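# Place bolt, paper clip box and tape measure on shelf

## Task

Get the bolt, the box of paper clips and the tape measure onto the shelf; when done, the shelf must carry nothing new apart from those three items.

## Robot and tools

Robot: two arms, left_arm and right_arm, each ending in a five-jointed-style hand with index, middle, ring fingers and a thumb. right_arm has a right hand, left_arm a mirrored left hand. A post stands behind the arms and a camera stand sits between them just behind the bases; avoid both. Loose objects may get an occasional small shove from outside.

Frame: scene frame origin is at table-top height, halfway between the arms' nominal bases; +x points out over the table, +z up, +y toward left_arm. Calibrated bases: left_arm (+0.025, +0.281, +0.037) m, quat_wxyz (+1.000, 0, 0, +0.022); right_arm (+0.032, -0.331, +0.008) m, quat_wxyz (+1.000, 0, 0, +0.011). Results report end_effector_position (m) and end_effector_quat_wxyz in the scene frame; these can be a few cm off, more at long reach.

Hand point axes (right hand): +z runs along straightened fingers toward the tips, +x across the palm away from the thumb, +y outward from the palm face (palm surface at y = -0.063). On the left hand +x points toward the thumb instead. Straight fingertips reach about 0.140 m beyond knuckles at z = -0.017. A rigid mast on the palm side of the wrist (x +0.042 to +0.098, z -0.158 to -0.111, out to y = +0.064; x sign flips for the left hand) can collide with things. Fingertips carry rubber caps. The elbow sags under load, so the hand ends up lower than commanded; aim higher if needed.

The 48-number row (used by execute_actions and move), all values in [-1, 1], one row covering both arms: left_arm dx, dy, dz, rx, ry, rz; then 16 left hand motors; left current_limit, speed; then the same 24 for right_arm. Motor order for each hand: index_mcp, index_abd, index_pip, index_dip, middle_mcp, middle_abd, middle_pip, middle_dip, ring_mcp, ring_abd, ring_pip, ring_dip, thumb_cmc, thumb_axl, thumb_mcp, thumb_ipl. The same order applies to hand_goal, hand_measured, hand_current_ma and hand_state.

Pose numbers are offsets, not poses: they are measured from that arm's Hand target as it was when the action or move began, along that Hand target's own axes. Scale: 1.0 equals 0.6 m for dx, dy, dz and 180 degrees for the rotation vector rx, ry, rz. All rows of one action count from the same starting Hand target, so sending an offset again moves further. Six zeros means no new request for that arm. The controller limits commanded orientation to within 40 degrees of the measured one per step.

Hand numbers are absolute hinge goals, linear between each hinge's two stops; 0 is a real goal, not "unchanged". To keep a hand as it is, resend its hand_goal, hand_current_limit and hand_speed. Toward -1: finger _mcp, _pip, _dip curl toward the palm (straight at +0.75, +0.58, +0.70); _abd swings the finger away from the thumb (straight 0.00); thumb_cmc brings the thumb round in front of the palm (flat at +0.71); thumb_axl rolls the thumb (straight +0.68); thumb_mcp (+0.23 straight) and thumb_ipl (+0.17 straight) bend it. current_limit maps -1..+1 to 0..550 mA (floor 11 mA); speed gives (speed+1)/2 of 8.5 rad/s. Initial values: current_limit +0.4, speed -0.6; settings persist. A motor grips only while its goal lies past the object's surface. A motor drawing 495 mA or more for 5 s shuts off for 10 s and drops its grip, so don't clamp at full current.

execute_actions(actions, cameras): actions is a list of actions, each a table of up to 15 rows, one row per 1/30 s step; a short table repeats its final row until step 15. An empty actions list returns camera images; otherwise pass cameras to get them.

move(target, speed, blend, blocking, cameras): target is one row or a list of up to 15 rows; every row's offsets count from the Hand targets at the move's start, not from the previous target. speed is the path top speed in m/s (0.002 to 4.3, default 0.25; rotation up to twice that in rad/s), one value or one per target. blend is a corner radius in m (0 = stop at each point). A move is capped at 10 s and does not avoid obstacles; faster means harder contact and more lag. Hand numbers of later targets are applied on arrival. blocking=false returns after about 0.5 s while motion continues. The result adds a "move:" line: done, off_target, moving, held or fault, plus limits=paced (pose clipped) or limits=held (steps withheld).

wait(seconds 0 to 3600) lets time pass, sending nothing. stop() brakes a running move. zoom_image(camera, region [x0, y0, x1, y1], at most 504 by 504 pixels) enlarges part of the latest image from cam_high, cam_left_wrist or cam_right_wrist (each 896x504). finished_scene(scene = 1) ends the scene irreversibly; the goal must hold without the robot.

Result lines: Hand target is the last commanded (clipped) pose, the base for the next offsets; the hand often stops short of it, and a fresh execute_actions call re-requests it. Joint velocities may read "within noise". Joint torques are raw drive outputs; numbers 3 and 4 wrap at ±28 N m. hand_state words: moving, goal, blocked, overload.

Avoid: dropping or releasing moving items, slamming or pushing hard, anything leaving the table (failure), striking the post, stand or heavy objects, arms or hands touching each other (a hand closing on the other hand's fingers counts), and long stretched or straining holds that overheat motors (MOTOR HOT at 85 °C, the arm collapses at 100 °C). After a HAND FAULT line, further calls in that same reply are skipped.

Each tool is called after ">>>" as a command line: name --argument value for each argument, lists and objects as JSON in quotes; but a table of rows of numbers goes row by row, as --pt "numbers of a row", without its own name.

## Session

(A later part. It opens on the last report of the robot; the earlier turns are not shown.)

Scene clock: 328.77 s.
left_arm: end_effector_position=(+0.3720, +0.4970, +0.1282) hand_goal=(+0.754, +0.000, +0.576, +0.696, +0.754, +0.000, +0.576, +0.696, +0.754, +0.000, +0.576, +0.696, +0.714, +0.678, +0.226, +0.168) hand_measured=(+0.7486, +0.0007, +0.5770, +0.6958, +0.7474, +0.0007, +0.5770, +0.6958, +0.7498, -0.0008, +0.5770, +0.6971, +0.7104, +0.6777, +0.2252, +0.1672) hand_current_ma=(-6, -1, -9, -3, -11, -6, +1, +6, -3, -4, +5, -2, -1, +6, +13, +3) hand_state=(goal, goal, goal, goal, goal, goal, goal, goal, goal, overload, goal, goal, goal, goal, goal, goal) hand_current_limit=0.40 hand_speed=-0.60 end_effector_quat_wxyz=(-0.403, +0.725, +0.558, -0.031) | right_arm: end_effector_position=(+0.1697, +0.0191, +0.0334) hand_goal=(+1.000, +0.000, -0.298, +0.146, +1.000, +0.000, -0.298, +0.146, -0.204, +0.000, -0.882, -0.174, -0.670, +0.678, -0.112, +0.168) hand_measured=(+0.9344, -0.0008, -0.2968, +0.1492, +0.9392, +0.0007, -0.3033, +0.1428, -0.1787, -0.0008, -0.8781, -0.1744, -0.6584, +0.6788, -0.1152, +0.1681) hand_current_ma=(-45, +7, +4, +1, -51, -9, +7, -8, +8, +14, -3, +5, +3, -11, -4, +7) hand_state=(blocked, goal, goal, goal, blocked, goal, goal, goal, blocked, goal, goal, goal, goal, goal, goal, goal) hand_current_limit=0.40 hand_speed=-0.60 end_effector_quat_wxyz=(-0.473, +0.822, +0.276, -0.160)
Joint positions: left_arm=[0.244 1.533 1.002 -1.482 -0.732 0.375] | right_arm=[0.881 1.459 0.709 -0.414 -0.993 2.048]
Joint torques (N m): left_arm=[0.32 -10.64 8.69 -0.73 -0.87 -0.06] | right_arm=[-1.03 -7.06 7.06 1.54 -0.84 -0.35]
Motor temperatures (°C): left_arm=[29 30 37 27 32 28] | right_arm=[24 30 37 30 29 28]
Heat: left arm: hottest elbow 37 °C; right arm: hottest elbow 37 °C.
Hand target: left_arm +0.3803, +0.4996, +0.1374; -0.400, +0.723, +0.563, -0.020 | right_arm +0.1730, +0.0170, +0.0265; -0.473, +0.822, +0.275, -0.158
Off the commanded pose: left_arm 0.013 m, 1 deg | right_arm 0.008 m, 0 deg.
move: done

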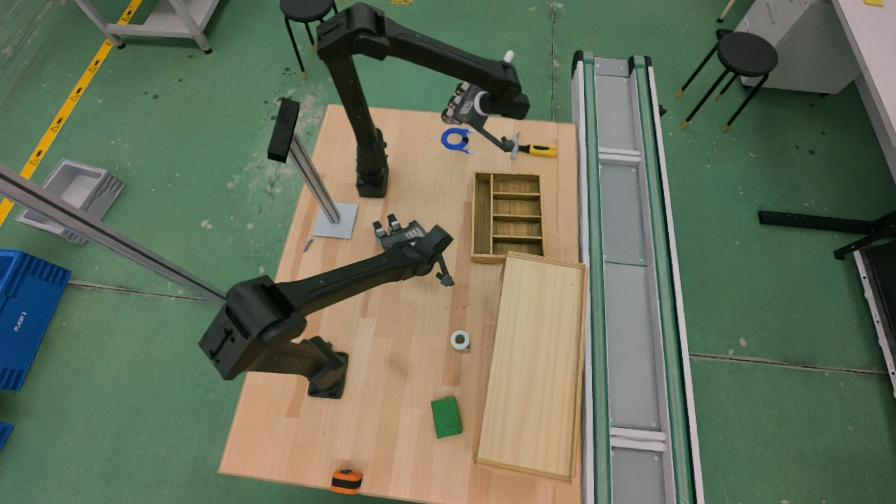

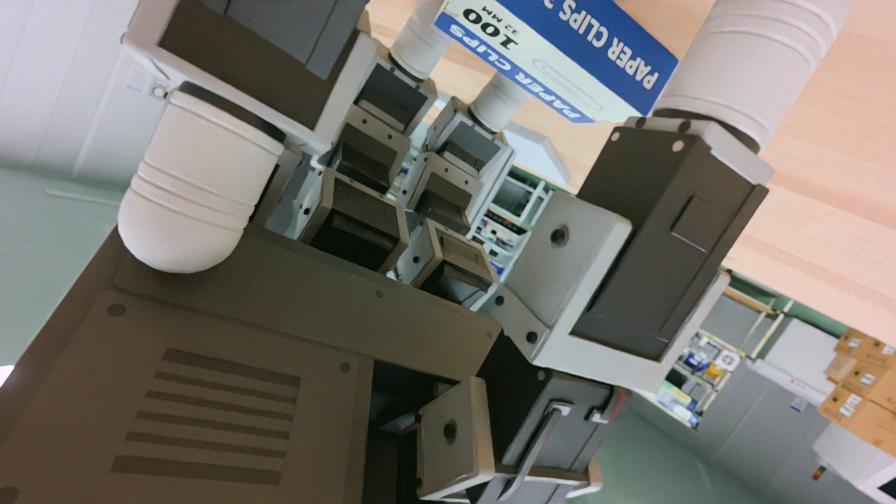

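>>> move --target '[0,0,0,0,0,0, 0.754,0,0.576,0.696,0.754,0,0.576,0.696,0.754,0,0.576,0.696,0.714,0.678,0.226,0.168,0.4,-0.6, -0.002,0.0137,0.0048,0,0,0, 1.0,0,-0.299,0.145,1.0,0,-0.299,0.145,-0.205,0,-0.883,-0.174,-0.671,0.678,-0.112,0.168,0.4,-0.6]' --speed 0.05 --cameras '["cam_right_wrist"]'

>>> zoom_image --camera "cam_right_wrist" --region '[400, 0, 880, 250]'

Scene clock: 335.27 s.
left_arm: end_effector_position=(+0.3720, +0.4970, +0.1282) hand_goal=(+0.754, +0.000, +0.576, +0.696, +0.754, +0.000, +0.576, +0.696, +0.754, +0.000, +0.576, +0.696, +0.714, +0.678, +0.226, +0.168) hand_measured=(+0.7474, +0.0007, +0.5770, +0.6958, +0.7486, +0.0007, +0.5770, +0.6958, +0.7498, -0.0008, +0.5757, +0.6958, +0.7117, +0.6777, +0.2252, +0.1672) hand_current_ma=(-3, +6, -17, +4, -2, +1, +0, -5, +0, -5, +3, -5, -3, -5, +11, +6) hand_state=(goal, goal, goal, goal, goal, goal, goal, goal, goal, overload, goal, goal, goal, goal, goal, goal) hand_current_limit=0.40 hand_speed=-0.60 end_effector_quat_wxyz=(-0.403, +0.725, +0.558, -0.031) | right_arm: end_effector_position=(+0.1697, +0.0197, +0.0307) hand_goal=(+1.000, +0.000, -0.298, +0.146, +1.000, +0.000, -0.298, +0.146, -0.204, +0.000, -0.882, -0.174, -0.670, +0.678, -0.112, +0.168) hand_measured=(+0.9524, +0.0007, -0.3161, +0.1301, +0.9537, +0.0007, -0.3199, +0.1301, -0.1787, -0.0008, -0.8781, -0.1744, -0.6597, +0.6777, -0.1152, +0.1672) hand_current_ma=(-26, +0, -1, -11, -26, +4, +6, -14, +7, +11, +9, -4, +0, -15, -8, +11) hand_state=(blocked, goal, goal, goal, blocked, goal, blocked, goal, blocked, goal, goal, goal, goal, goal, goal, goal) hand_current_limit=0.40 hand_speed=-0.60 end_effector_quat_wxyz=(-0.478, +0.818, +0.276, -0.160)
Joint positions: left_arm=[0.244 1.533 1.002 -1.482 -0.732 0.375] | right_arm=[0.878 1.465 0.701 -0.393 -1.003 2.048]
Joint torques (N m): left_arm=[0.32 -10.64 8.68 -0.72 -0.87 -0.06] | right_arm=[-1.2 -6.24 6.64 1.52 -0.52 -0.38]
Heat: left arm: hottest elbow 37 °C; right arm: hottest elbow 37 °C.
Hand target: left_arm +0.3803, +0.4996, +0.1374; -0.400, +0.723, +0.563, -0.020 | right_arm +0.1730, +0.0150, +0.0180; -0.473, +0.822, +0.275, -0.158
Off the commanded pose: left_arm 0.013 m, 1 deg | right_arm 0.014 m, 1 deg.
move: off_target (right_arm)

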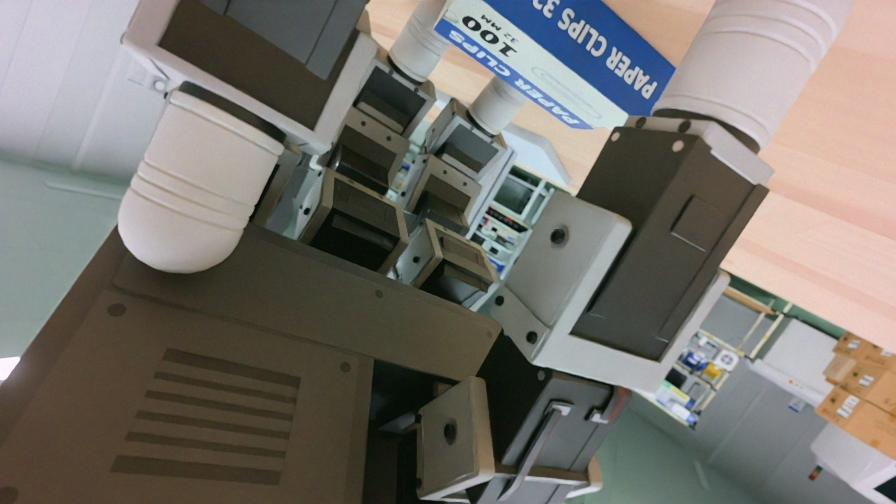

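Scaled by 1.050 from the camera's image (finer frame: 1280x720).

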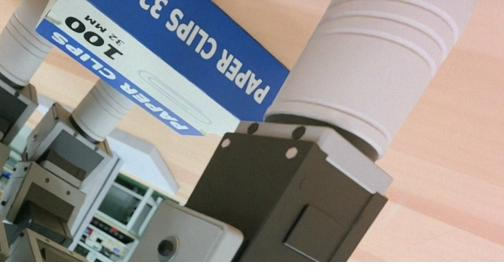

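>>> move --pt "0 0 0 0 0 0 0.754 0 0.576 0.696 0.754 0 0.576 0.696 0.754 0 0.576 0.696 0.714 0.678 0.226 0.168 0.4 -0.6 0 -0.0087 -0.005 0 0 0 1.0 0 -0.299 0.145 1.0 0 -0.299 0.145 -0.205 0 -0.883 -0.174 -0.671 0.678 -0.112 0.168 0.4 -0.85" --pt "0 0 0 0 0 0 0.754 0 0.576 0.696 0.754 0 0.576 0.696 0.754 0 0.576 0.696 0.714 0.678 0.226 0.168 0.4 -0.6 0 -0.0087 -0.005 0 0 0 0.8 0 -0.46 0.145 0.8 0 -0.46 0.145 -0.205 0 -0.883 -0.174 -0.671 0.678 -0.3 0.168 0.4 -0.9" --speed 0.05 --cameras '["cam_right_wrist"]'

>>> zoom_image --camera "cam_right_wrist" --region '[400, 0, 880, 250]'

Scene clock: 344.10 s.
left_arm: end_effector_position=(+0.3720, +0.4970, +0.1282) hand_goal=(+0.754, +0.000, +0.576, +0.696, +0.754, +0.000, +0.576, +0.696, +0.754, +0.000, +0.576, +0.696, +0.714, +0.678, +0.226, +0.168) hand_measured=(+0.7486, -0.0008, +0.5770, +0.6971, +0.7486, -0.0008, +0.5770, +0.6958, +0.7498, -0.0008, +0.5770, +0.6958, +0.7117, +0.6767, +0.2252, +0.1672) hand_current_ma=(-13, +11, -15, +3, -6, -4, -1, -4, -2, -4, +3, -3, -1, +4, +7, +6) hand_state=(goal, goal, goal, goal, goal, goal, goal, goal, goal, overload, goal, goal, goal, goal, goal, goal) hand_current_limit=0.40 hand_speed=-0.60 end_effector_quat_wxyz=(-0.403, +0.725, +0.558, -0.031) | right_arm: end_effector_position=(+0.1695, +0.0201, +0.0310) hand_goal=(+0.800, +0.000, -0.460, +0.146, +0.800, +0.000, -0.460, +0.146, -0.204, +0.000, -0.882, -0.174, -0.670, +0.678, -0.300, +0.168) hand_measured=(+0.8584, -0.0037, -0.4316, +0.1314, +0.8861, -0.0066, -0.4162, +0.1365, -0.1787, -0.0008, -0.8781, -0.1744, -0.6584, +0.6788, -0.2884, +0.1681) hand_current_ma=(+45, +2, +16, -7, +63, +2, +30, -10, +5, +3, +9, -7, -6, -10, +2, +6) hand_state=(blocked, goal, blocked, goal, blocked, goal, blocked, goal, blocked, goal, goal, goal, goal, goal, goal, goal) hand_current_limit=0.40 hand_speed=-0.90 end_effector_quat_wxyz=(-0.479, +0.817, +0.278, -0.160)
Joint positions: left_arm=[0.244 1.533 1.002 -1.482 -0.732 0.375] | right_arm=[0.878 1.465 0.701 -0.393 -1.006 2.045]
Joint torques (N m): left_arm=[0.38 -10.64 8.69 -0.72 -0.87 -0.06] | right_arm=[-1.2 -7.41 7.1 0.9 -0.4 -0.36]
Heat: left arm: hottest elbow 37 °C; right arm: hottest elbow 37 °C.
Hand target: left_arm +0.3803, +0.4996, +0.1374; -0.400, +0.723, +0.563, -0.020 | right_arm +0.1731, +0.0150, +0.0240; -0.474, +0.822, +0.275, -0.158
Off the commanded pose: left_arm 0.013 m, 1 deg | right_arm 0.009 m, 1 deg.
move: done

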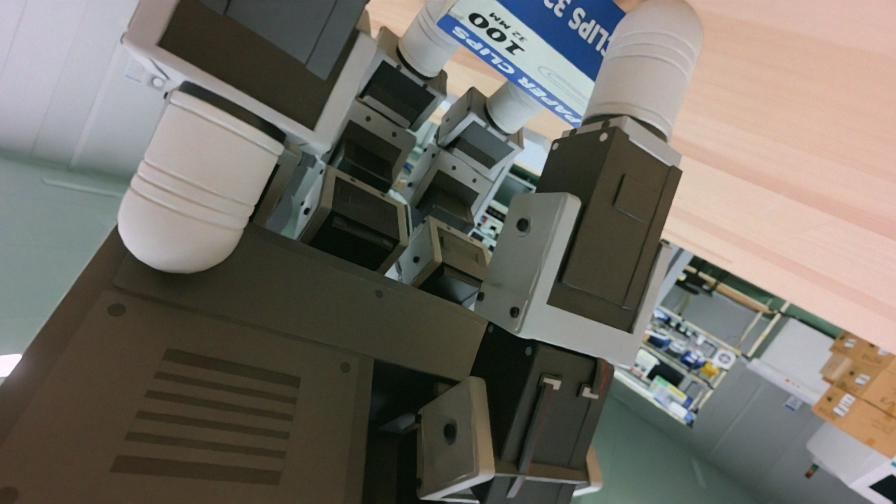

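Scaled by 1.050 from the camera's image (finer frame: 1280x720).

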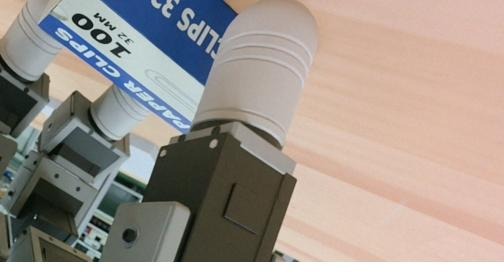

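>>> move --target '[0,0,0,0,0,0, 0.754,0,0.576,0.696,0.754,0,0.576,0.696,0.754,0,0.576,0.696,0.714,0.678,0.226,0.168,0.4,-0.6, 0,0,0,0,0,0, 0.7,0,-0.5,0.13,0.7,0,-0.5,0.13,-0.205,0,-0.883,-0.174,-0.671,0.678,-0.42,0.168,0.4,-0.9]' --speed 0.05 --cameras '["cam_right_wrist"]'

>>> zoom_image --camera "cam_right_wrist" --region '[400, 0, 880, 250]'

Scene clock: 351.37 s.
left_arm: end_effector_position=(+0.3720, +0.4970, +0.1282) hand_goal=(+0.754, +0.000, +0.576, +0.696, +0.754, +0.000, +0.576, +0.696, +0.754, +0.000, +0.576, +0.696, +0.714, +0.678, +0.226, +0.168) hand_measured=(+0.7486, -0.0008, +0.5770, +0.6958, +0.7486, -0.0008, +0.5770, +0.6945, +0.7498, +0.0007, +0.5770, +0.6958, +0.7117, +0.6767, +0.2252, +0.1672) hand_current_ma=(-17, +8, -8, -9, -18, -14, +4, -10, -2, -4, +6, +4, -4, +2, +9, +8) hand_state=(goal, goal, goal, goal, goal, goal, goal, goal, goal, overload, goal, goal, goal, goal, goal, goal) hand_current_limit=0.40 hand_speed=-0.60 end_effector_quat_wxyz=(-0.403, +0.725, +0.558, -0.031) | right_arm: end_effector_position=(+0.1695, +0.0201, +0.0310) hand_goal=(+0.700, +0.000, -0.500, +0.130, +0.700, +0.000, -0.500, +0.130, -0.204, +0.000, -0.882, -0.174, -0.670, +0.678, -0.420, +0.168) hand_measured=(+0.7921, -0.0023, -0.4662, +0.1365, +0.8379, -0.0037, -0.4508, +0.1377, -0.1812, -0.0008, -0.8781, -0.1744, -0.6584, +0.6798, -0.3201, +0.1824) hand_current_ma=(+73, +4, +20, -6, +117, +1, +37, -6, +12, +9, +10, -3, -4, -3, +100, +12) hand_state=(blocked, goal, blocked, goal, blocked, goal, blocked, goal, blocked, goal, goal, goal, goal, goal, blocked, moving) hand_current_limit=0.40 hand_speed=-0.90 end_effector_quat_wxyz=(-0.479, +0.817, +0.278, -0.160)
Joint positions: left_arm=[0.244 1.533 1.002 -1.482 -0.732 0.375] | right_arm=[0.878 1.465 0.701 -0.393 -1.007 2.045]
Joint torques (N m): left_arm=[0.38 -10.58 8.7 -0.72 -0.87 -0.06] | right_arm=[-1.26 -7.47 7.13 0.9 -0.38 -0.35]
Heat: left arm: hottest elbow 37 °C; right arm: hottest elbow 37 °C.
Hand target: left_arm +0.3803, +0.4996, +0.1374; -0.400, +0.723, +0.563, -0.020 | right_arm +0.1731, +0.0150, +0.0240; -0.474, +0.822, +0.275, -0.158
Off the commanded pose: left_arm 0.013 m, 1 deg | right_arm 0.009 m, 1 deg.
move: done

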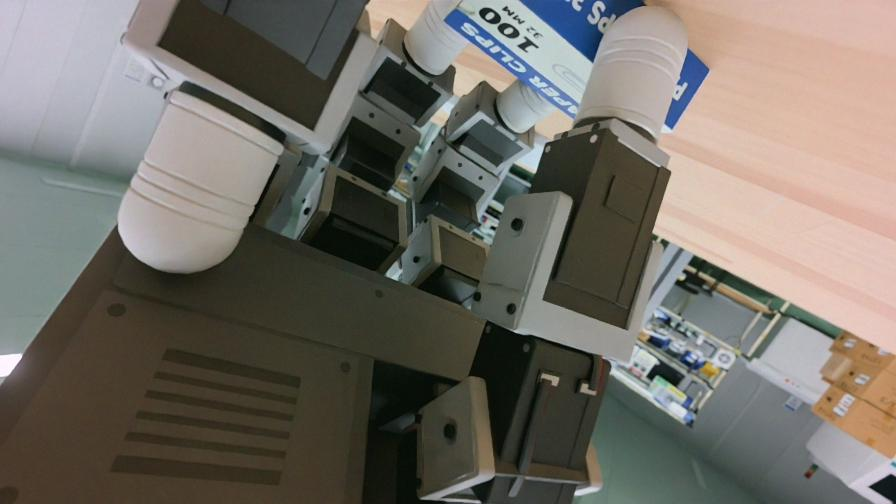

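Scaled by 1.050 from the camera's image (finer frame: 1280x720).

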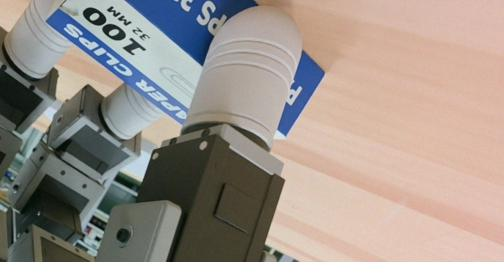

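>>> move --target '[0,0,0,0,0,0, 0.754,0,0.576,0.696,0.754,0,0.576,0.696,0.754,0,0.576,0.696,0.714,0.678,0.226,0.168,0.4,-0.6, 0,-0.07,-0.04,0,0,0, 0.7,0,-0.5,0.13,0.7,0,-0.5,0.13,-0.205,0,-0.883,-0.174,-0.671,0.678,-0.42,0.168,0.4,-0.9]' --speed 0.06 --cameras '["cam_right_wrist"]'

>>> zoom_image --camera "cam_right_wrist" --region '[400, 0, 880, 250]'

Scene clock: 356.70 s.
left_arm: end_effector_position=(+0.3720, +0.4970, +0.1282) hand_goal=(+0.754, +0.000, +0.576, +0.696, +0.754, +0.000, +0.576, +0.696, +0.754, +0.000, +0.576, +0.696, +0.714, +0.678, +0.226, +0.168) hand_measured=(+0.7486, +0.0007, +0.5757, +0.6958, +0.7474, +0.0007, +0.5757, +0.6958, +0.7498, +0.0007, +0.5770, +0.6958, +0.7117, +0.6767, +0.2252, +0.1681) hand_current_ma=(-11, +7, +0, -4, -11, -7, +3, -5, -5, -7, +5, -2, -10, +2, +10, +11) hand_state=(goal, goal, goal, goal, goal, goal, goal, goal, goal, overload, goal, goal, goal, goal, goal, goal) hand_current_limit=0.40 hand_speed=-0.60 end_effector_quat_wxyz=(-0.403, +0.725, +0.558, -0.031) | right_arm: end_effector_position=(+0.1539, -0.0021, +0.0511) hand_goal=(+0.700, +0.000, -0.500, +0.130, +0.700, +0.000, -0.500, +0.130, -0.204, +0.000, -0.882, -0.174, -0.670, +0.678, -0.420, +0.168) hand_measured=(+0.7703, -0.0052, -0.4598, +0.1441, +0.7993, -0.0052, -0.4470, +0.1492, -0.1799, -0.0008, -0.8781, -0.1744, -0.6534, +0.6935, -0.3191, +0.2091) hand_current_ma=(+57, +7, +34, +0, +81, +2, +41, +4, -1, +0, +7, -4, +6, +2, +97, +43) hand_state=(blocked, goal, blocked, goal, blocked, goal, blocked, goal, blocked, goal, goal, goal, goal, goal, blocked, blocked) hand_current_limit=0.40 hand_speed=-0.90 end_effector_quat_wxyz=(-0.458, +0.829, +0.263, -0.184)
Joint positions: left_arm=[0.244 1.533 1.002 -1.482 -0.732 0.375] | right_arm=[0.878 1.388 0.701 -0.548 -0.997 2.039]
Joint torques (N m): left_arm=[0.38 -10.58 8.69 -0.72 -0.87 -0.06] | right_arm=[-1.14 -9.05 12.03 0.61 -0.73 -0.28]
Heat: left arm: hottest elbow 37 °C; right arm: hottest elbow 38 °C.
Hand target: left_arm +0.3803, +0.4996, +0.1374; -0.400, +0.723, +0.563, -0.020 | right_arm +0.1728, +0.0152, +0.0724; -0.473, +0.822, +0.275, -0.158
Off the commanded pose: left_arm 0.013 m, 1 deg | right_arm 0.033 m, 4 deg.
move: off_target (right_arm)

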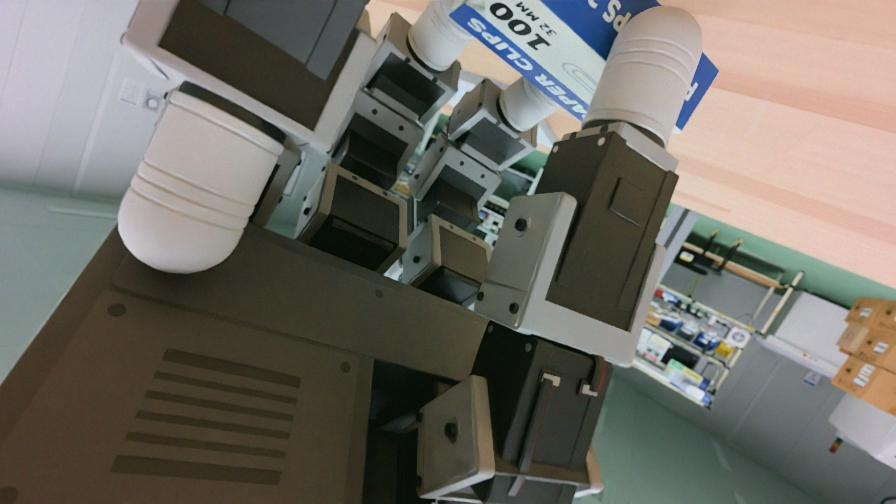

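Scaled by 1.050 from the camera's image (finer frame: 1280x720).

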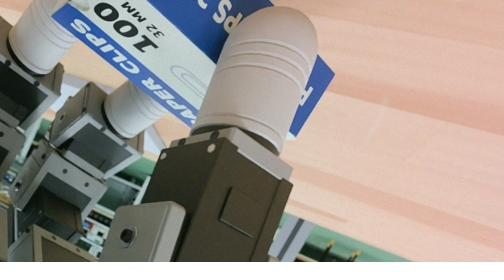

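>>> move --target '[0,0,0,0,0,0, 0.754,0,0.576,0.696,0.754,0,0.576,0.696,0.754,0,0.576,0.696,0.714,0.678,0.226,0.168,0.4,-0.6, 0.0077,-0.3105,-0.2222,0,0,0, 0.68,0,-0.5,0.11,0.68,0,-0.5,0.11,-0.205,0,-0.883,-0.174,-0.671,0.678,-0.47,0.12,0.4,-0.9]' --speed 0.12 --cameras '["all"]'

>>> zoom_image --camera "cam_right_wrist" --region '[400, 0, 880, 250]'

Scene clock: 363.20 s.
left_arm: end_effector_position=(+0.3720, +0.4970, +0.1282) hand_goal=(+0.754, +0.000, +0.576, +0.696, +0.754, +0.000, +0.576, +0.696, +0.754, +0.000, +0.576, +0.696, +0.714, +0.678, +0.226, +0.168) hand_measured=(+0.7498, +0.0007, +0.5770, +0.6958, +0.7486, -0.0008, +0.5770, +0.6945, +0.7511, +0.0007, +0.5770, +0.6958, +0.7117, +0.6777, +0.2252, +0.1672) hand_current_ma=(-5, +1, -8, +8, -3, -4, -3, +0, +3, -2, +8, +0, -5, -2, +5, +1) hand_state=(goal, goal, goal, goal, goal, goal, goal, goal, goal, overload, goal, goal, goal, goal, goal, goal) hand_current_limit=0.40 hand_speed=-0.60 end_effector_quat_wxyz=(-0.403, +0.725, +0.558, -0.031) | right_arm: end_effector_position=(+0.1773, -0.0078, +0.2745) hand_goal=(+0.680, +0.000, -0.500, +0.110, +0.680, +0.000, -0.500, +0.110, -0.204, +0.000, -0.882, -0.174, -0.670, +0.678, -0.470, +0.120) hand_measured=(+0.7643, -0.0052, -0.4547, +0.1454, +0.7933, -0.0066, -0.4406, +0.1492, -0.1799, -0.0008, -0.8781, -0.1744, -0.6547, +0.6935, -0.3191, +0.2091) hand_current_ma=(+70, +5, +33, +18, +91, +4, +45, +16, +10, +12, +2, -4, +1, +5, +174, +94) hand_state=(blocked, goal, blocked, blocked, blocked, goal, blocked, blocked, blocked, goal, goal, goal, goal, goal, blocked, blocked) hand_current_limit=0.40 hand_speed=-0.90 end_effector_quat_wxyz=(-0.457, +0.830, +0.263, -0.183)
Joint positions: left_arm=[0.244 1.533 1.002 -1.482 -0.732 0.375] | right_arm=[0.817 1.206 1.181 -1.299 -1.011 1.932]
Joint torques (N m): left_arm=[0.38 -10.58 8.69 -0.73 -0.87 -0.06] | right_arm=[-1.2 -7.36 14.78 0.39 -1 -0.29]
Heat: left arm: hottest elbow 37 °C; right arm: hottest elbow 39 °C.
Hand target: left_arm +0.3803, +0.4996, +0.1374; -0.400, +0.723, +0.563, -0.020 | right_arm +0.1894, +0.0004, +0.3004; -0.473, +0.822, +0.275, -0.158
Off the commanded pose: left_arm 0.013 m, 1 deg | right_arm 0.030 m, 4 deg.
move: off_target (right_arm)

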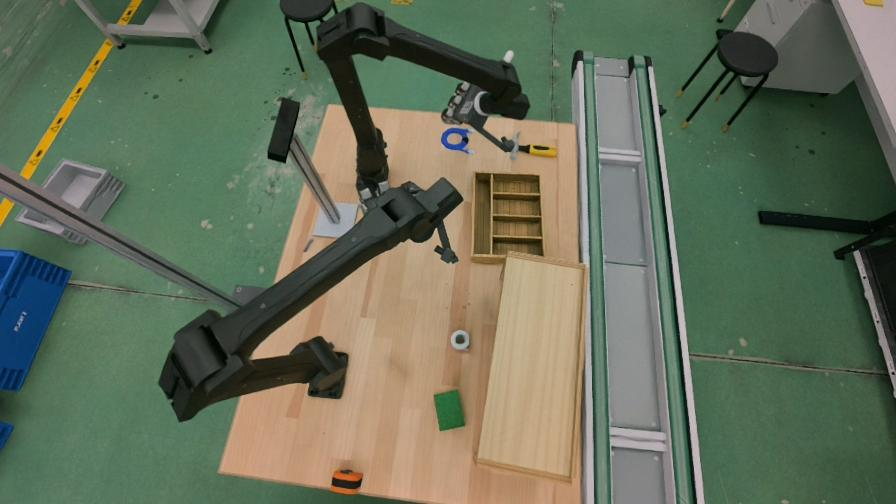

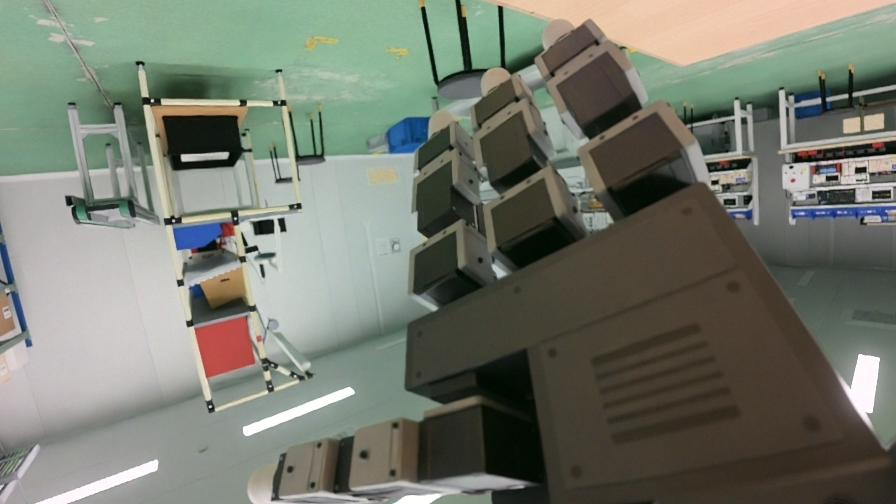

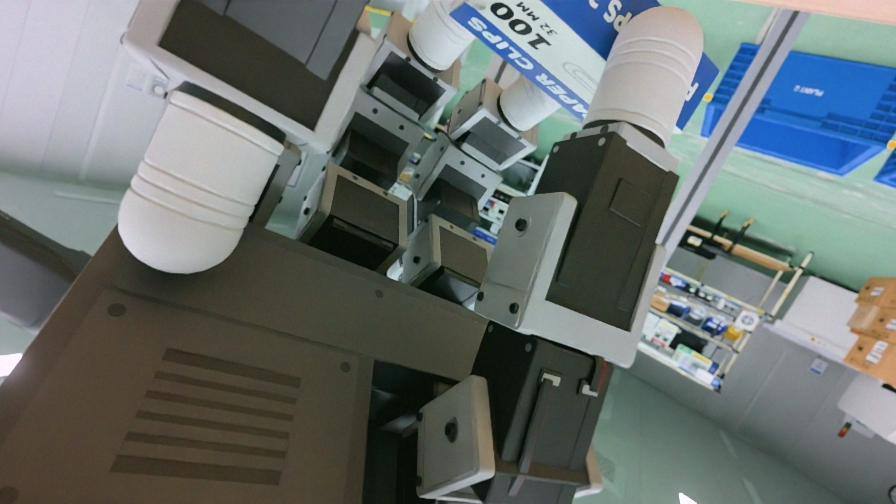

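Scaled by 1.050 from the camera's image (finer frame: 1280x720).

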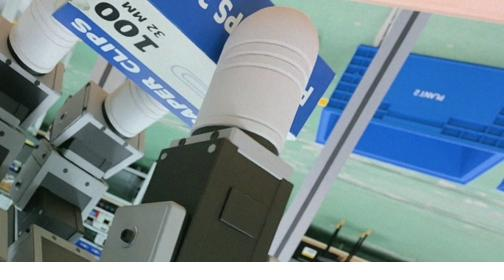

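>>> move --target '[0,0,0,0,0,0, 0.754,0,0.576,0.696,0.754,0,0.576,0.696,0.754,0,0.576,0.696,0.714,0.678,0.226,0.168,0.4,-0.6, 0.0795,0.0232,-0.5387,0,0.178,0.1028, 0.68,0,-0.5,0.11,0.68,0,-0.5,0.11,-0.205,0,-0.883,-0.174,-0.671,0.678,-0.47,0.12,0.4,-0.9]' --speed 0.15 --cameras '["all"]'

Scene clock: 373.50 s.
left_arm: end_effector_position=(+0.3720, +0.4970, +0.1282) hand_goal=(+0.754, +0.000, +0.576, +0.696, +0.754, +0.000, +0.576, +0.696, +0.754, +0.000, +0.576, +0.696, +0.714, +0.678, +0.226, +0.168) hand_measured=(+0.7486, -0.0008, +0.5770, +0.6945, +0.7486, +0.0007, +0.5770, +0.6958, +0.7498, +0.0007, +0.5770, +0.6958, +0.7117, +0.6777, +0.2252, +0.1681) hand_current_ma=(-8, -1, -7, +1, -1, -1, +4, -1, -2, -5, +1, -4, -6, -3, +13, +6) hand_state=(goal, goal, goal, goal, goal, goal, goal, goal, goal, overload, goal, goal, goal, goal, goal, goal) hand_current_limit=0.40 hand_speed=-0.60 end_effector_quat_wxyz=(-0.403, +0.725, +0.558, -0.031) | right_arm: end_effector_position=(+0.3926, -0.1974, +0.4328) hand_goal=(+0.680, +0.000, -0.500, +0.110, +0.680, +0.000, -0.500, +0.110, -0.204, +0.000, -0.882, -0.174, -0.670, +0.678, -0.470, +0.120) hand_measured=(+0.7643, -0.0052, -0.4534, +0.1454, +0.7909, -0.0052, -0.4418, +0.1492, -0.1799, -0.0008, -0.8781, -0.1744, -0.6521, +0.6946, -0.3191, +0.2091) hand_current_ma=(+69, -2, +38, +15, +81, +2, +46, +15, +4, +9, +11, -4, +6, +6, +180, +112) hand_state=(blocked, goal, blocked, blocked, blocked, goal, blocked, blocked, blocked, goal, goal, goal, goal, goal, blocked, blocked) hand_current_limit=0.40 hand_speed=-0.90 end_effector_quat_wxyz=(-0.500, +0.865, -0.023, +0.031)
Joint positions: left_arm=[0.244 1.533 1.002 -1.482 -0.732 0.375] | right_arm=[0.047 1.33 1.713 -1.689 -1.029 1.842]
Joint torques (N m): left_arm=[0.38 -10.58 8.69 -0.73 -0.87 -0.07] | right_arm=[-0.79 -7 13.94 0.42 -0.84 -0.07]
Heat: left arm: hottest elbow 37 °C; right arm: hottest elbow 40 °C.
Hand target: left_arm +0.3803, +0.4996, +0.1374; -0.400, +0.723, +0.563, -0.020 | right_arm +0.3997, -0.1999, +0.4506; -0.500, +0.866, +0.001, +0.001
Off the commanded pose: left_arm 0.013 m, 1 deg | right_arm 0.019 m, 4 deg.
joint sent to its limit (right arm) — joint 4 (wrist pitch), lower limit. The joint targets are off in orientation, not in position.
move: off_target (right_arm)

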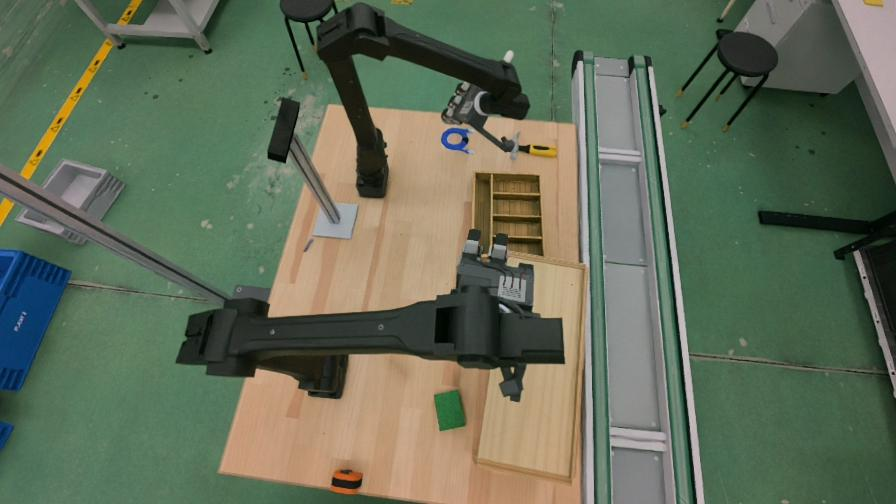

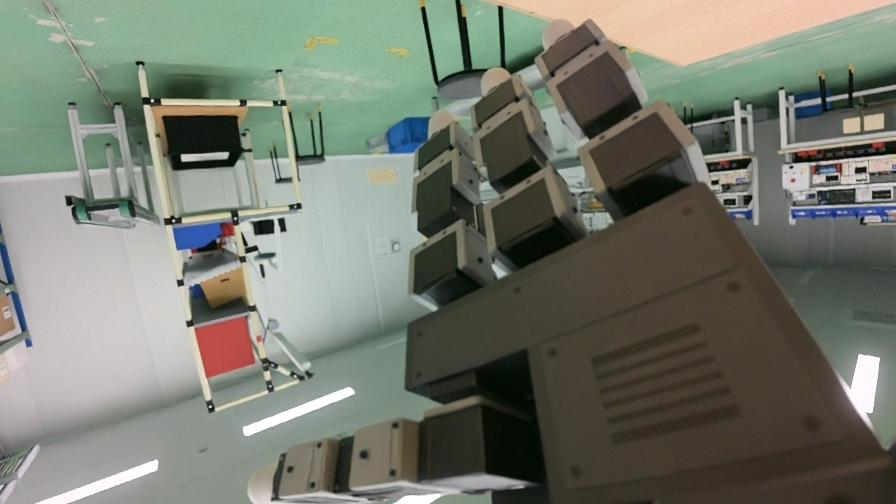

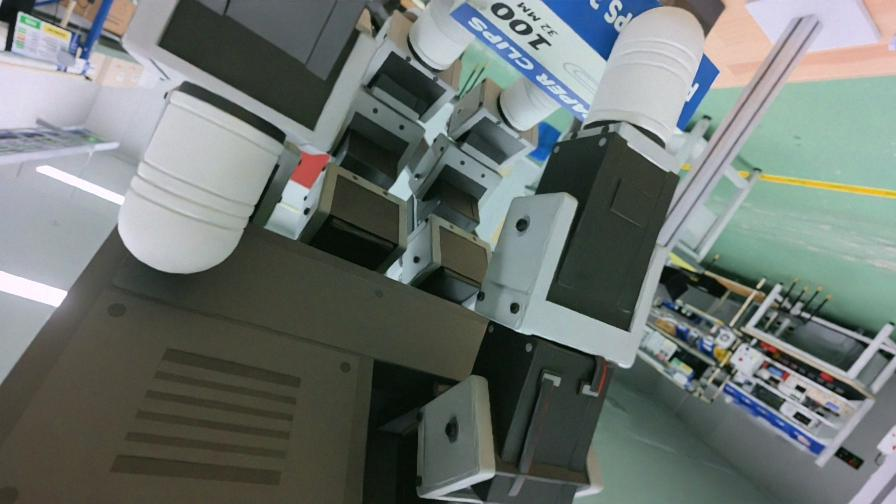

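>>> zoom_image --camera "cam_high" --region '[450, 430, 500, 480]'

Scaled by 10.080 from the camera's image (finer frame: 1280x720).

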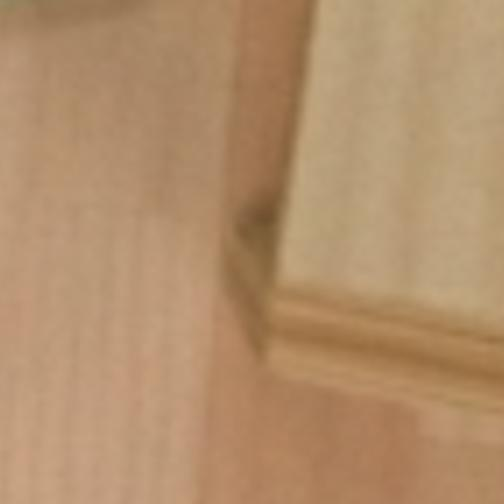

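>>> zoom_image --camera "cam_high" --region '[560, 430, 600, 500]'

>>> zoom_image --camera "cam_high" --region '[560, 240, 600, 300]'

Scaled by 7.200 from the camera's image (finer frame: 1280x720).

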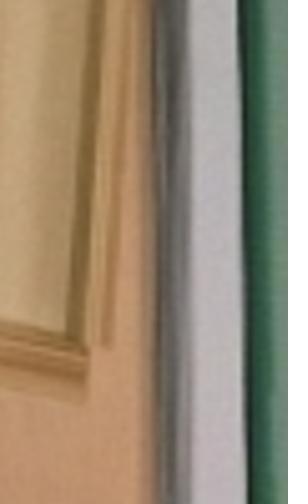

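Scaled by 8.400 from the camera's image (finer frame: 1280x720).

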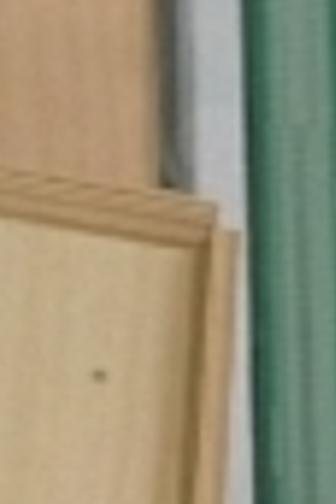

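>>> move --target '[0,0,0,0,0,0, 0.754,0,0.576,0.696,0.754,0,0.576,0.696,0.754,0,0.576,0.696,0.714,0.678,0.226,0.168,0.4,-0.6, 0.2538,0.0758,0.2207,0,0,0, 0.68,0,-0.5,0.11,0.68,0,-0.5,0.11,-0.205,0,-0.883,-0.174,-0.671,0.678,-0.47,0.12,0.4,-0.9]' --speed 0.15 --cameras '["cam_high","cam_right_wrist"]'

Scene clock: 411.27 s.
left_arm: end_effector_position=(+0.3720, +0.4970, +0.1282) hand_goal=(+0.754, +0.000, +0.576, +0.696, +0.754, +0.000, +0.576, +0.696, +0.754, +0.000, +0.576, +0.696, +0.714, +0.678, +0.226, +0.168) hand_measured=(+0.7486, +0.0007, +0.5770, +0.6958, +0.7486, +0.0007, +0.5770, +0.6958, +0.7498, +0.0007, +0.5770, +0.6958, +0.7117, +0.6767, +0.2252, +0.1681) hand_current_ma=(-11, +4, -2, +4, -6, -3, +2, -3, -10, -2, +12, -8, -10, +1, +15, +8) hand_state=(goal, goal, goal, goal, goal, goal, goal, goal, goal, overload, goal, goal, goal, goal, goal, goal) hand_current_limit=0.40 hand_speed=-0.60 end_effector_quat_wxyz=(-0.403, +0.725, +0.558, -0.031) | right_arm: end_effector_position=(+0.5417, -0.1155, +0.3259) hand_goal=(+0.680, +0.000, -0.500, +0.110, +0.680, +0.000, -0.500, +0.110, -0.204, +0.000, -0.882, -0.174, -0.670, +0.678, -0.470, +0.120) hand_measured=(+0.7643, +0.0007, -0.4521, +0.1454, +0.7896, -0.0052, -0.4406, +0.1492, -0.1799, -0.0008, -0.8781, -0.1744, -0.6509, +0.6956, -0.3191, +0.2091) hand_current_ma=(+73, -6, +38, +4, +92, -4, +49, +18, +4, +4, +15, +3, -2, +2, +174, +97) hand_state=(blocked, goal, blocked, blocked, blocked, goal, blocked, blocked, blocked, goal, goal, goal, goal, goal, blocked, blocked) hand_current_limit=0.40 hand_speed=-0.90 end_effector_quat_wxyz=(-0.496, +0.868, -0.011, -0.017)
Joint positions: left_arm=[0.244 1.533 1.002 -1.482 -0.732 0.375] | right_arm=[0.181 1.733 1.88 -1.422 -1.011 1.963]
Joint torques (N m): left_arm=[0.38 -10.64 8.7 -0.73 -0.87 -0.06] | right_arm=[0.97 -14.86 14.67 0.94 -0.78 -0.04]
Motor temperatures (°C): left_arm=[29 30 37 27 32 28] | right_arm=[24 30 44 30 29 28]
Heat: left arm: hottest elbow 37 °C; right arm: hottest elbow 44 °C.
Hand target: left_arm +0.3803, +0.4996, +0.1374; -0.400, +0.723, +0.563, -0.020 | right_arm +0.5523, -0.1079, +0.3454; -0.500, +0.866, +0.001, +0.001
Off the commanded pose: left_arm 0.013 m, 1 deg | right_arm 0.023 m, 3 deg.
move: off_target (right_arm)

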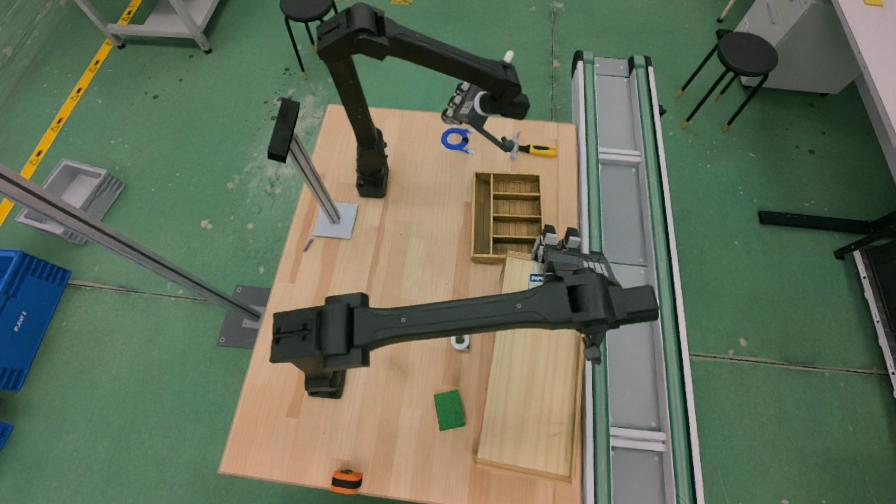

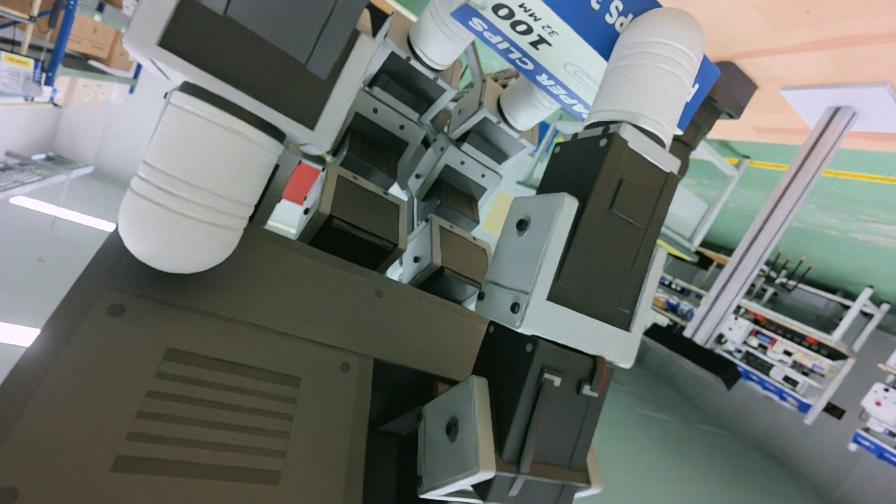

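>>> move --target '[0,0,0,0,0,0, 0.754,0,0.576,0.696,0.754,0,0.576,0.696,0.754,0,0.576,0.696,0.714,0.678,0.226,0.168,0.4,-0.6, -0.0583,0.101,0.0583,0,0,0, 0.68,0,-0.5,0.11,0.68,0,-0.5,0.11,-0.205,0,-0.883,-0.174,-0.671,0.678,-0.47,0.12,0.4,-0.9]' --speed 0.1 --cameras '["cam_high"]'

>>> zoom_image --camera "cam_high" --region '[460, 210, 660, 380]'

Scene clock: 422.90 s.
left_arm: end_effector_position=(+0.3720, +0.4970, +0.1282) hand_goal=(+0.754, +0.000, +0.576, +0.696, +0.754, +0.000, +0.576, +0.696, +0.754, +0.000, +0.576, +0.696, +0.714, +0.678, +0.226, +0.168) hand_measured=(+0.7486, +0.0007, +0.5770, +0.6958, +0.7486, -0.0008, +0.5770, +0.6958, +0.7498, -0.0008, +0.5770, +0.6958, +0.7129, +0.6767, +0.2262, +0.1681) hand_current_ma=(-3, +3, -14, -1, -3, -8, -1, +0, -2, -6, +0, -6, -11, -1, +13, +1) hand_state=(goal, goal, goal, goal, goal, goal, goal, goal, goal, overload, goal, goal, goal, goal, goal, goal) hand_current_limit=0.40 hand_speed=-0.60 end_effector_quat_wxyz=(-0.403, +0.725, +0.558, -0.031) | right_arm: end_effector_position=(+0.5222, -0.1128, +0.2646) hand_goal=(+0.680, +0.000, -0.500, +0.110, +0.680, +0.000, -0.500, +0.110, -0.204, +0.000, -0.882, -0.174, -0.670, +0.678, -0.470, +0.120) hand_measured=(+0.7643, -0.0008, -0.4534, +0.1441, +0.7896, -0.0066, -0.4418, +0.1492, -0.1799, -0.0008, -0.8781, -0.1744, -0.6509, +0.6956, -0.3191, +0.2091) hand_current_ma=(+76, +7, +33, +8, +96, -1, +43, +15, +6, +5, +6, +2, -2, +0, +168, +98) hand_state=(blocked, goal, blocked, blocked, blocked, goal, blocked, blocked, blocked, goal, goal, goal, goal, goal, blocked, blocked) hand_current_limit=0.40 hand_speed=-0.90 end_effector_quat_wxyz=(-0.497, +0.867, -0.006, -0.007)
Joint positions: left_arm=[0.244 1.533 1.002 -1.482 -0.732 0.375] | right_arm=[0.193 1.655 1.615 -1.195 -1.006 1.985]
Joint torques (N m): left_arm=[0.44 -10.58 8.69 -0.72 -0.87 -0.06] | right_arm=[0.67 -16.79 9.68 1.33 -0.73 -0.05]
Heat: left arm: hottest elbow 37 °C; right arm: hottest elbow 46 °C.
Hand target: left_arm +0.3803, +0.4996, +0.1374; -0.400, +0.723, +0.563, -0.020 | right_arm +0.5174, -0.1080, +0.2754; -0.500, +0.866, +0.001, +0.001
Off the commanded pose: left_arm 0.013 m, 1 deg | right_arm 0.013 m, 1 deg.
move: off_target (right_arm)

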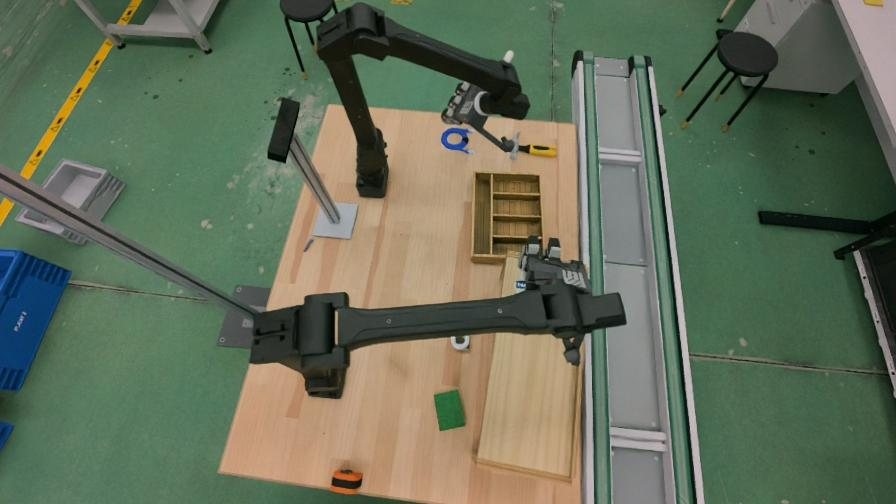

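Scaled by 2.520 from the camera's image (finer frame: 1280x720).

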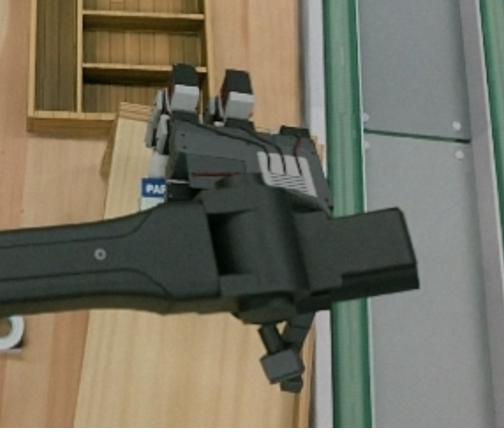

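>>> move --target '[0,0,0,0,0,0, 0.754,0,0.576,0.696,0.754,0,0.576,0.696,0.754,0,0.576,0.696,0.714,0.678,0.226,0.168,0.4,-0.6, -0.02,0.0433,0.025,0,0,0, 0.68,0,-0.5,0.11,0.68,0,-0.5,0.11,-0.205,0,-0.883,-0.174,-0.671,0.678,-0.47,0.12,0.4,-0.9]' --speed 0.05 --cameras '["cam_high","cam_right_wrist"]'

>>> zoom_image --camera "cam_high" --region '[460, 210, 660, 380]'

Scene clock: 436.07 s.
left_arm: end_effector_position=(+0.3720, +0.4970, +0.1282) hand_goal=(+0.754, +0.000, +0.576, +0.696, +0.754, +0.000, +0.576, +0.696, +0.754, +0.000, +0.576, +0.696, +0.714, +0.678, +0.226, +0.168) hand_measured=(+0.7486, +0.0007, +0.5770, +0.6958, +0.7486, -0.0008, +0.5770, +0.6971, +0.7498, +0.0007, +0.5770, +0.6958, +0.7117, +0.6777, +0.2262, +0.1681) hand_current_ma=(-4, -3, -3, -2, -2, -5, +2, -9, -11, -4, +4, -2, -7, +3, +11, +7) hand_state=(goal, goal, goal, goal, goal, goal, goal, goal, goal, overload, goal, goal, goal, goal, goal, goal) hand_current_limit=0.40 hand_speed=-0.60 end_effector_quat_wxyz=(-0.403, +0.725, +0.558, -0.031) | right_arm: end_effector_position=(+0.5096, -0.1132, +0.2348) hand_goal=(+0.680, +0.000, -0.500, +0.110, +0.680, +0.000, -0.500, +0.110, -0.204, +0.000, -0.882, -0.174, -0.670, +0.678, -0.470, +0.120) hand_measured=(+0.7643, +0.0007, -0.4521, +0.1454, +0.7896, -0.0052, -0.4406, +0.1479, -0.1799, +0.0007, -0.8781, -0.1744, -0.6509, +0.6956, -0.3191, +0.2091) hand_current_ma=(+77, +1, +36, +12, +95, -2, +46, +15, +8, -2, +1, -9, -3, +5, +174, +102) hand_state=(blocked, goal, blocked, blocked, blocked, goal, blocked, blocked, blocked, goal, goal, goal, goal, goal, blocked, blocked) hand_current_limit=0.40 hand_speed=-0.90 end_effector_quat_wxyz=(-0.497, +0.868, -0.006, -0.007)
Joint positions: left_arm=[0.244 1.533 1.002 -1.482 -0.732 0.375] | right_arm=[0.198 1.627 1.502 -1.102 -1.004 1.994]
Joint torques (N m): left_arm=[0.44 -10.64 8.68 -0.73 -0.86 -0.06] | right_arm=[0.79 -16.67 9.43 1.33 -0.72 -0.05]
Heat: left arm: hottest elbow 37 °C; right arm: hottest elbow 46 °C.
Hand target: left_arm +0.3803, +0.4996, +0.1374; -0.400, +0.723, +0.563, -0.020 | right_arm +0.5054, -0.1081, +0.2453; -0.500, +0.866, +0.001, +0.001
Off the commanded pose: left_arm 0.013 m, 1 deg | right_arm 0.012 m, 1 deg.
move: off_target (right_arm)

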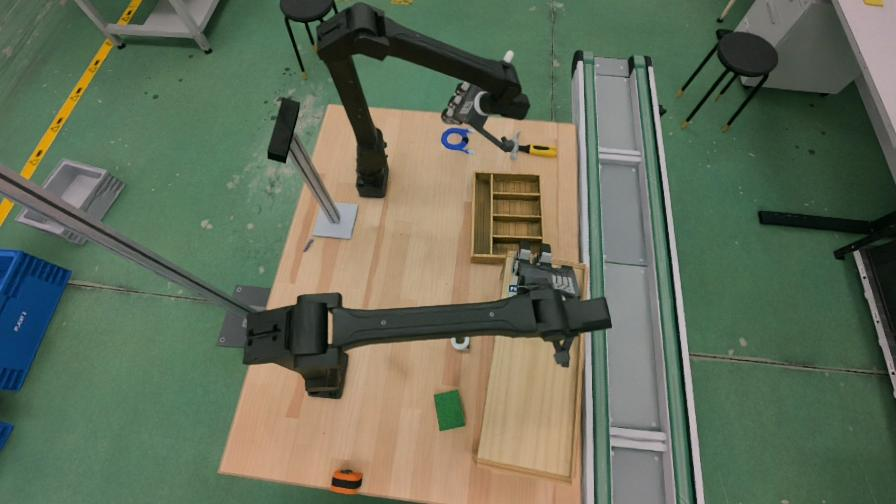

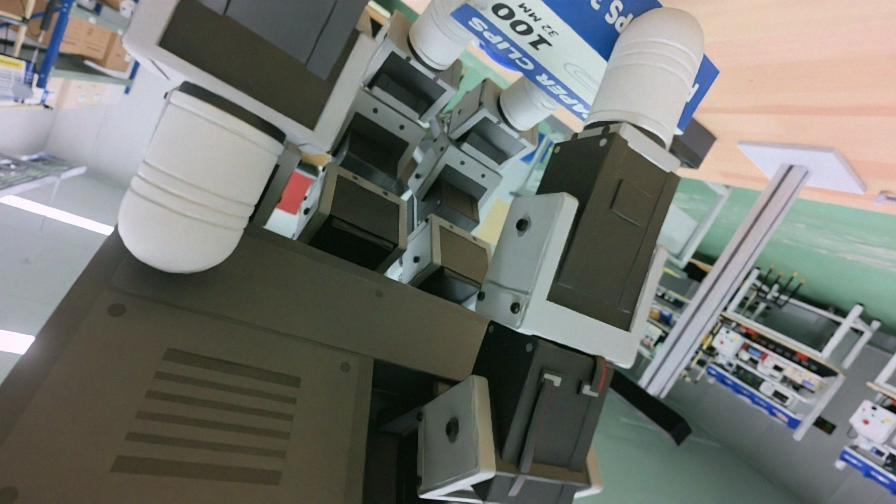

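Scaled by 2.520 from the camera's image (finer frame: 1280x720).

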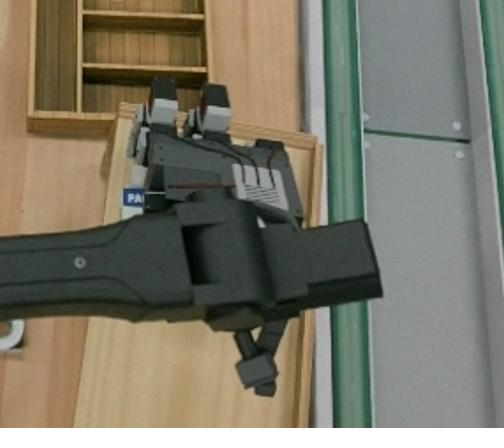

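>>> move --target '[0,0,0,0,0,0, 0.754,0,0.576,0.696,0.754,0,0.576,0.696,0.754,0,0.576,0.696,0.714,0.678,0.226,0.168,0.4,-0.6, 0.017,0.0144,0.0083,0,0,0, 0.68,0,-0.5,0.11,0.68,0,-0.5,0.11,-0.205,0,-0.883,-0.174,-0.671,0.678,-0.47,0.12,0.4,-0.9]' --speed 0.04

Scene clock: 440.37 s.
left_arm: end_effector_position=(+0.3720, +0.4970, +0.1282) hand_goal=(+0.754, +0.000, +0.576, +0.696, +0.754, +0.000, +0.576, +0.696, +0.754, +0.000, +0.576, +0.696, +0.714, +0.678, +0.226, +0.168) hand_measured=(+0.7486, +0.0007, +0.5770, +0.6958, +0.7486, -0.0008, +0.5770, +0.6958, +0.7486, -0.0008, +0.5770, +0.6971, +0.7104, +0.6777, +0.2262, +0.1681) hand_current_ma=(+2, +6, -10, +4, -11, +1, +3, -2, -7, -12, +6, -2, -5, +2, +11, +5) hand_state=(goal, goal, goal, goal, goal, goal, goal, goal, goal, overload, goal, goal, goal, goal, goal, goal) hand_current_limit=0.40 hand_speed=-0.60 end_effector_quat_wxyz=(-0.403, +0.725, +0.558, -0.031) | right_arm: end_effector_position=(+0.5125, -0.1126, +0.2352) hand_goal=(+0.680, +0.000, -0.500, +0.110, +0.680, +0.000, -0.500, +0.110, -0.204, +0.000, -0.882, -0.174, -0.670, +0.678, -0.470, +0.120) hand_measured=(+0.7655, -0.0008, -0.4534, +0.1454, +0.7896, -0.0066, -0.4406, +0.1492, -0.1799, -0.0008, -0.8781, -0.1744, -0.6509, +0.6956, -0.3191, +0.2091) hand_current_ma=(+73, -2, +38, +20, +98, +2, +49, +20, +0, +16, +9, +1, +8, +3, +166, +102) hand_state=(blocked, goal, blocked, blocked, blocked, goal, blocked, blocked, blocked, goal, goal, goal, goal, goal, blocked, blocked) hand_current_limit=0.40 hand_speed=-0.90 end_effector_quat_wxyz=(-0.499, +0.867, -0.003, -0.002)
Joint positions: left_arm=[0.244 1.533 1.002 -1.482 -0.732 0.375] | right_arm=[0.198 1.627 1.502 -1.089 -1.004 1.995]
Joint torques (N m): left_arm=[0.44 -10.58 8.68 -0.73 -0.87 -0.06] | right_arm=[0.56 -13.57 10.41 1.46 -0.77 -0.12]
Heat: left arm: hottest elbow 37 °C; right arm: hottest elbow 46 °C.
Hand target: left_arm +0.3803, +0.4996, +0.1374; -0.400, +0.723, +0.563, -0.020 | right_arm +0.5157, -0.1082, +0.2354; -0.500, +0.866, +0.000, +0.001
Off the commanded pose: left_arm 0.013 m, 1 deg | right_arm 0.005 m, 1 deg.
move: done


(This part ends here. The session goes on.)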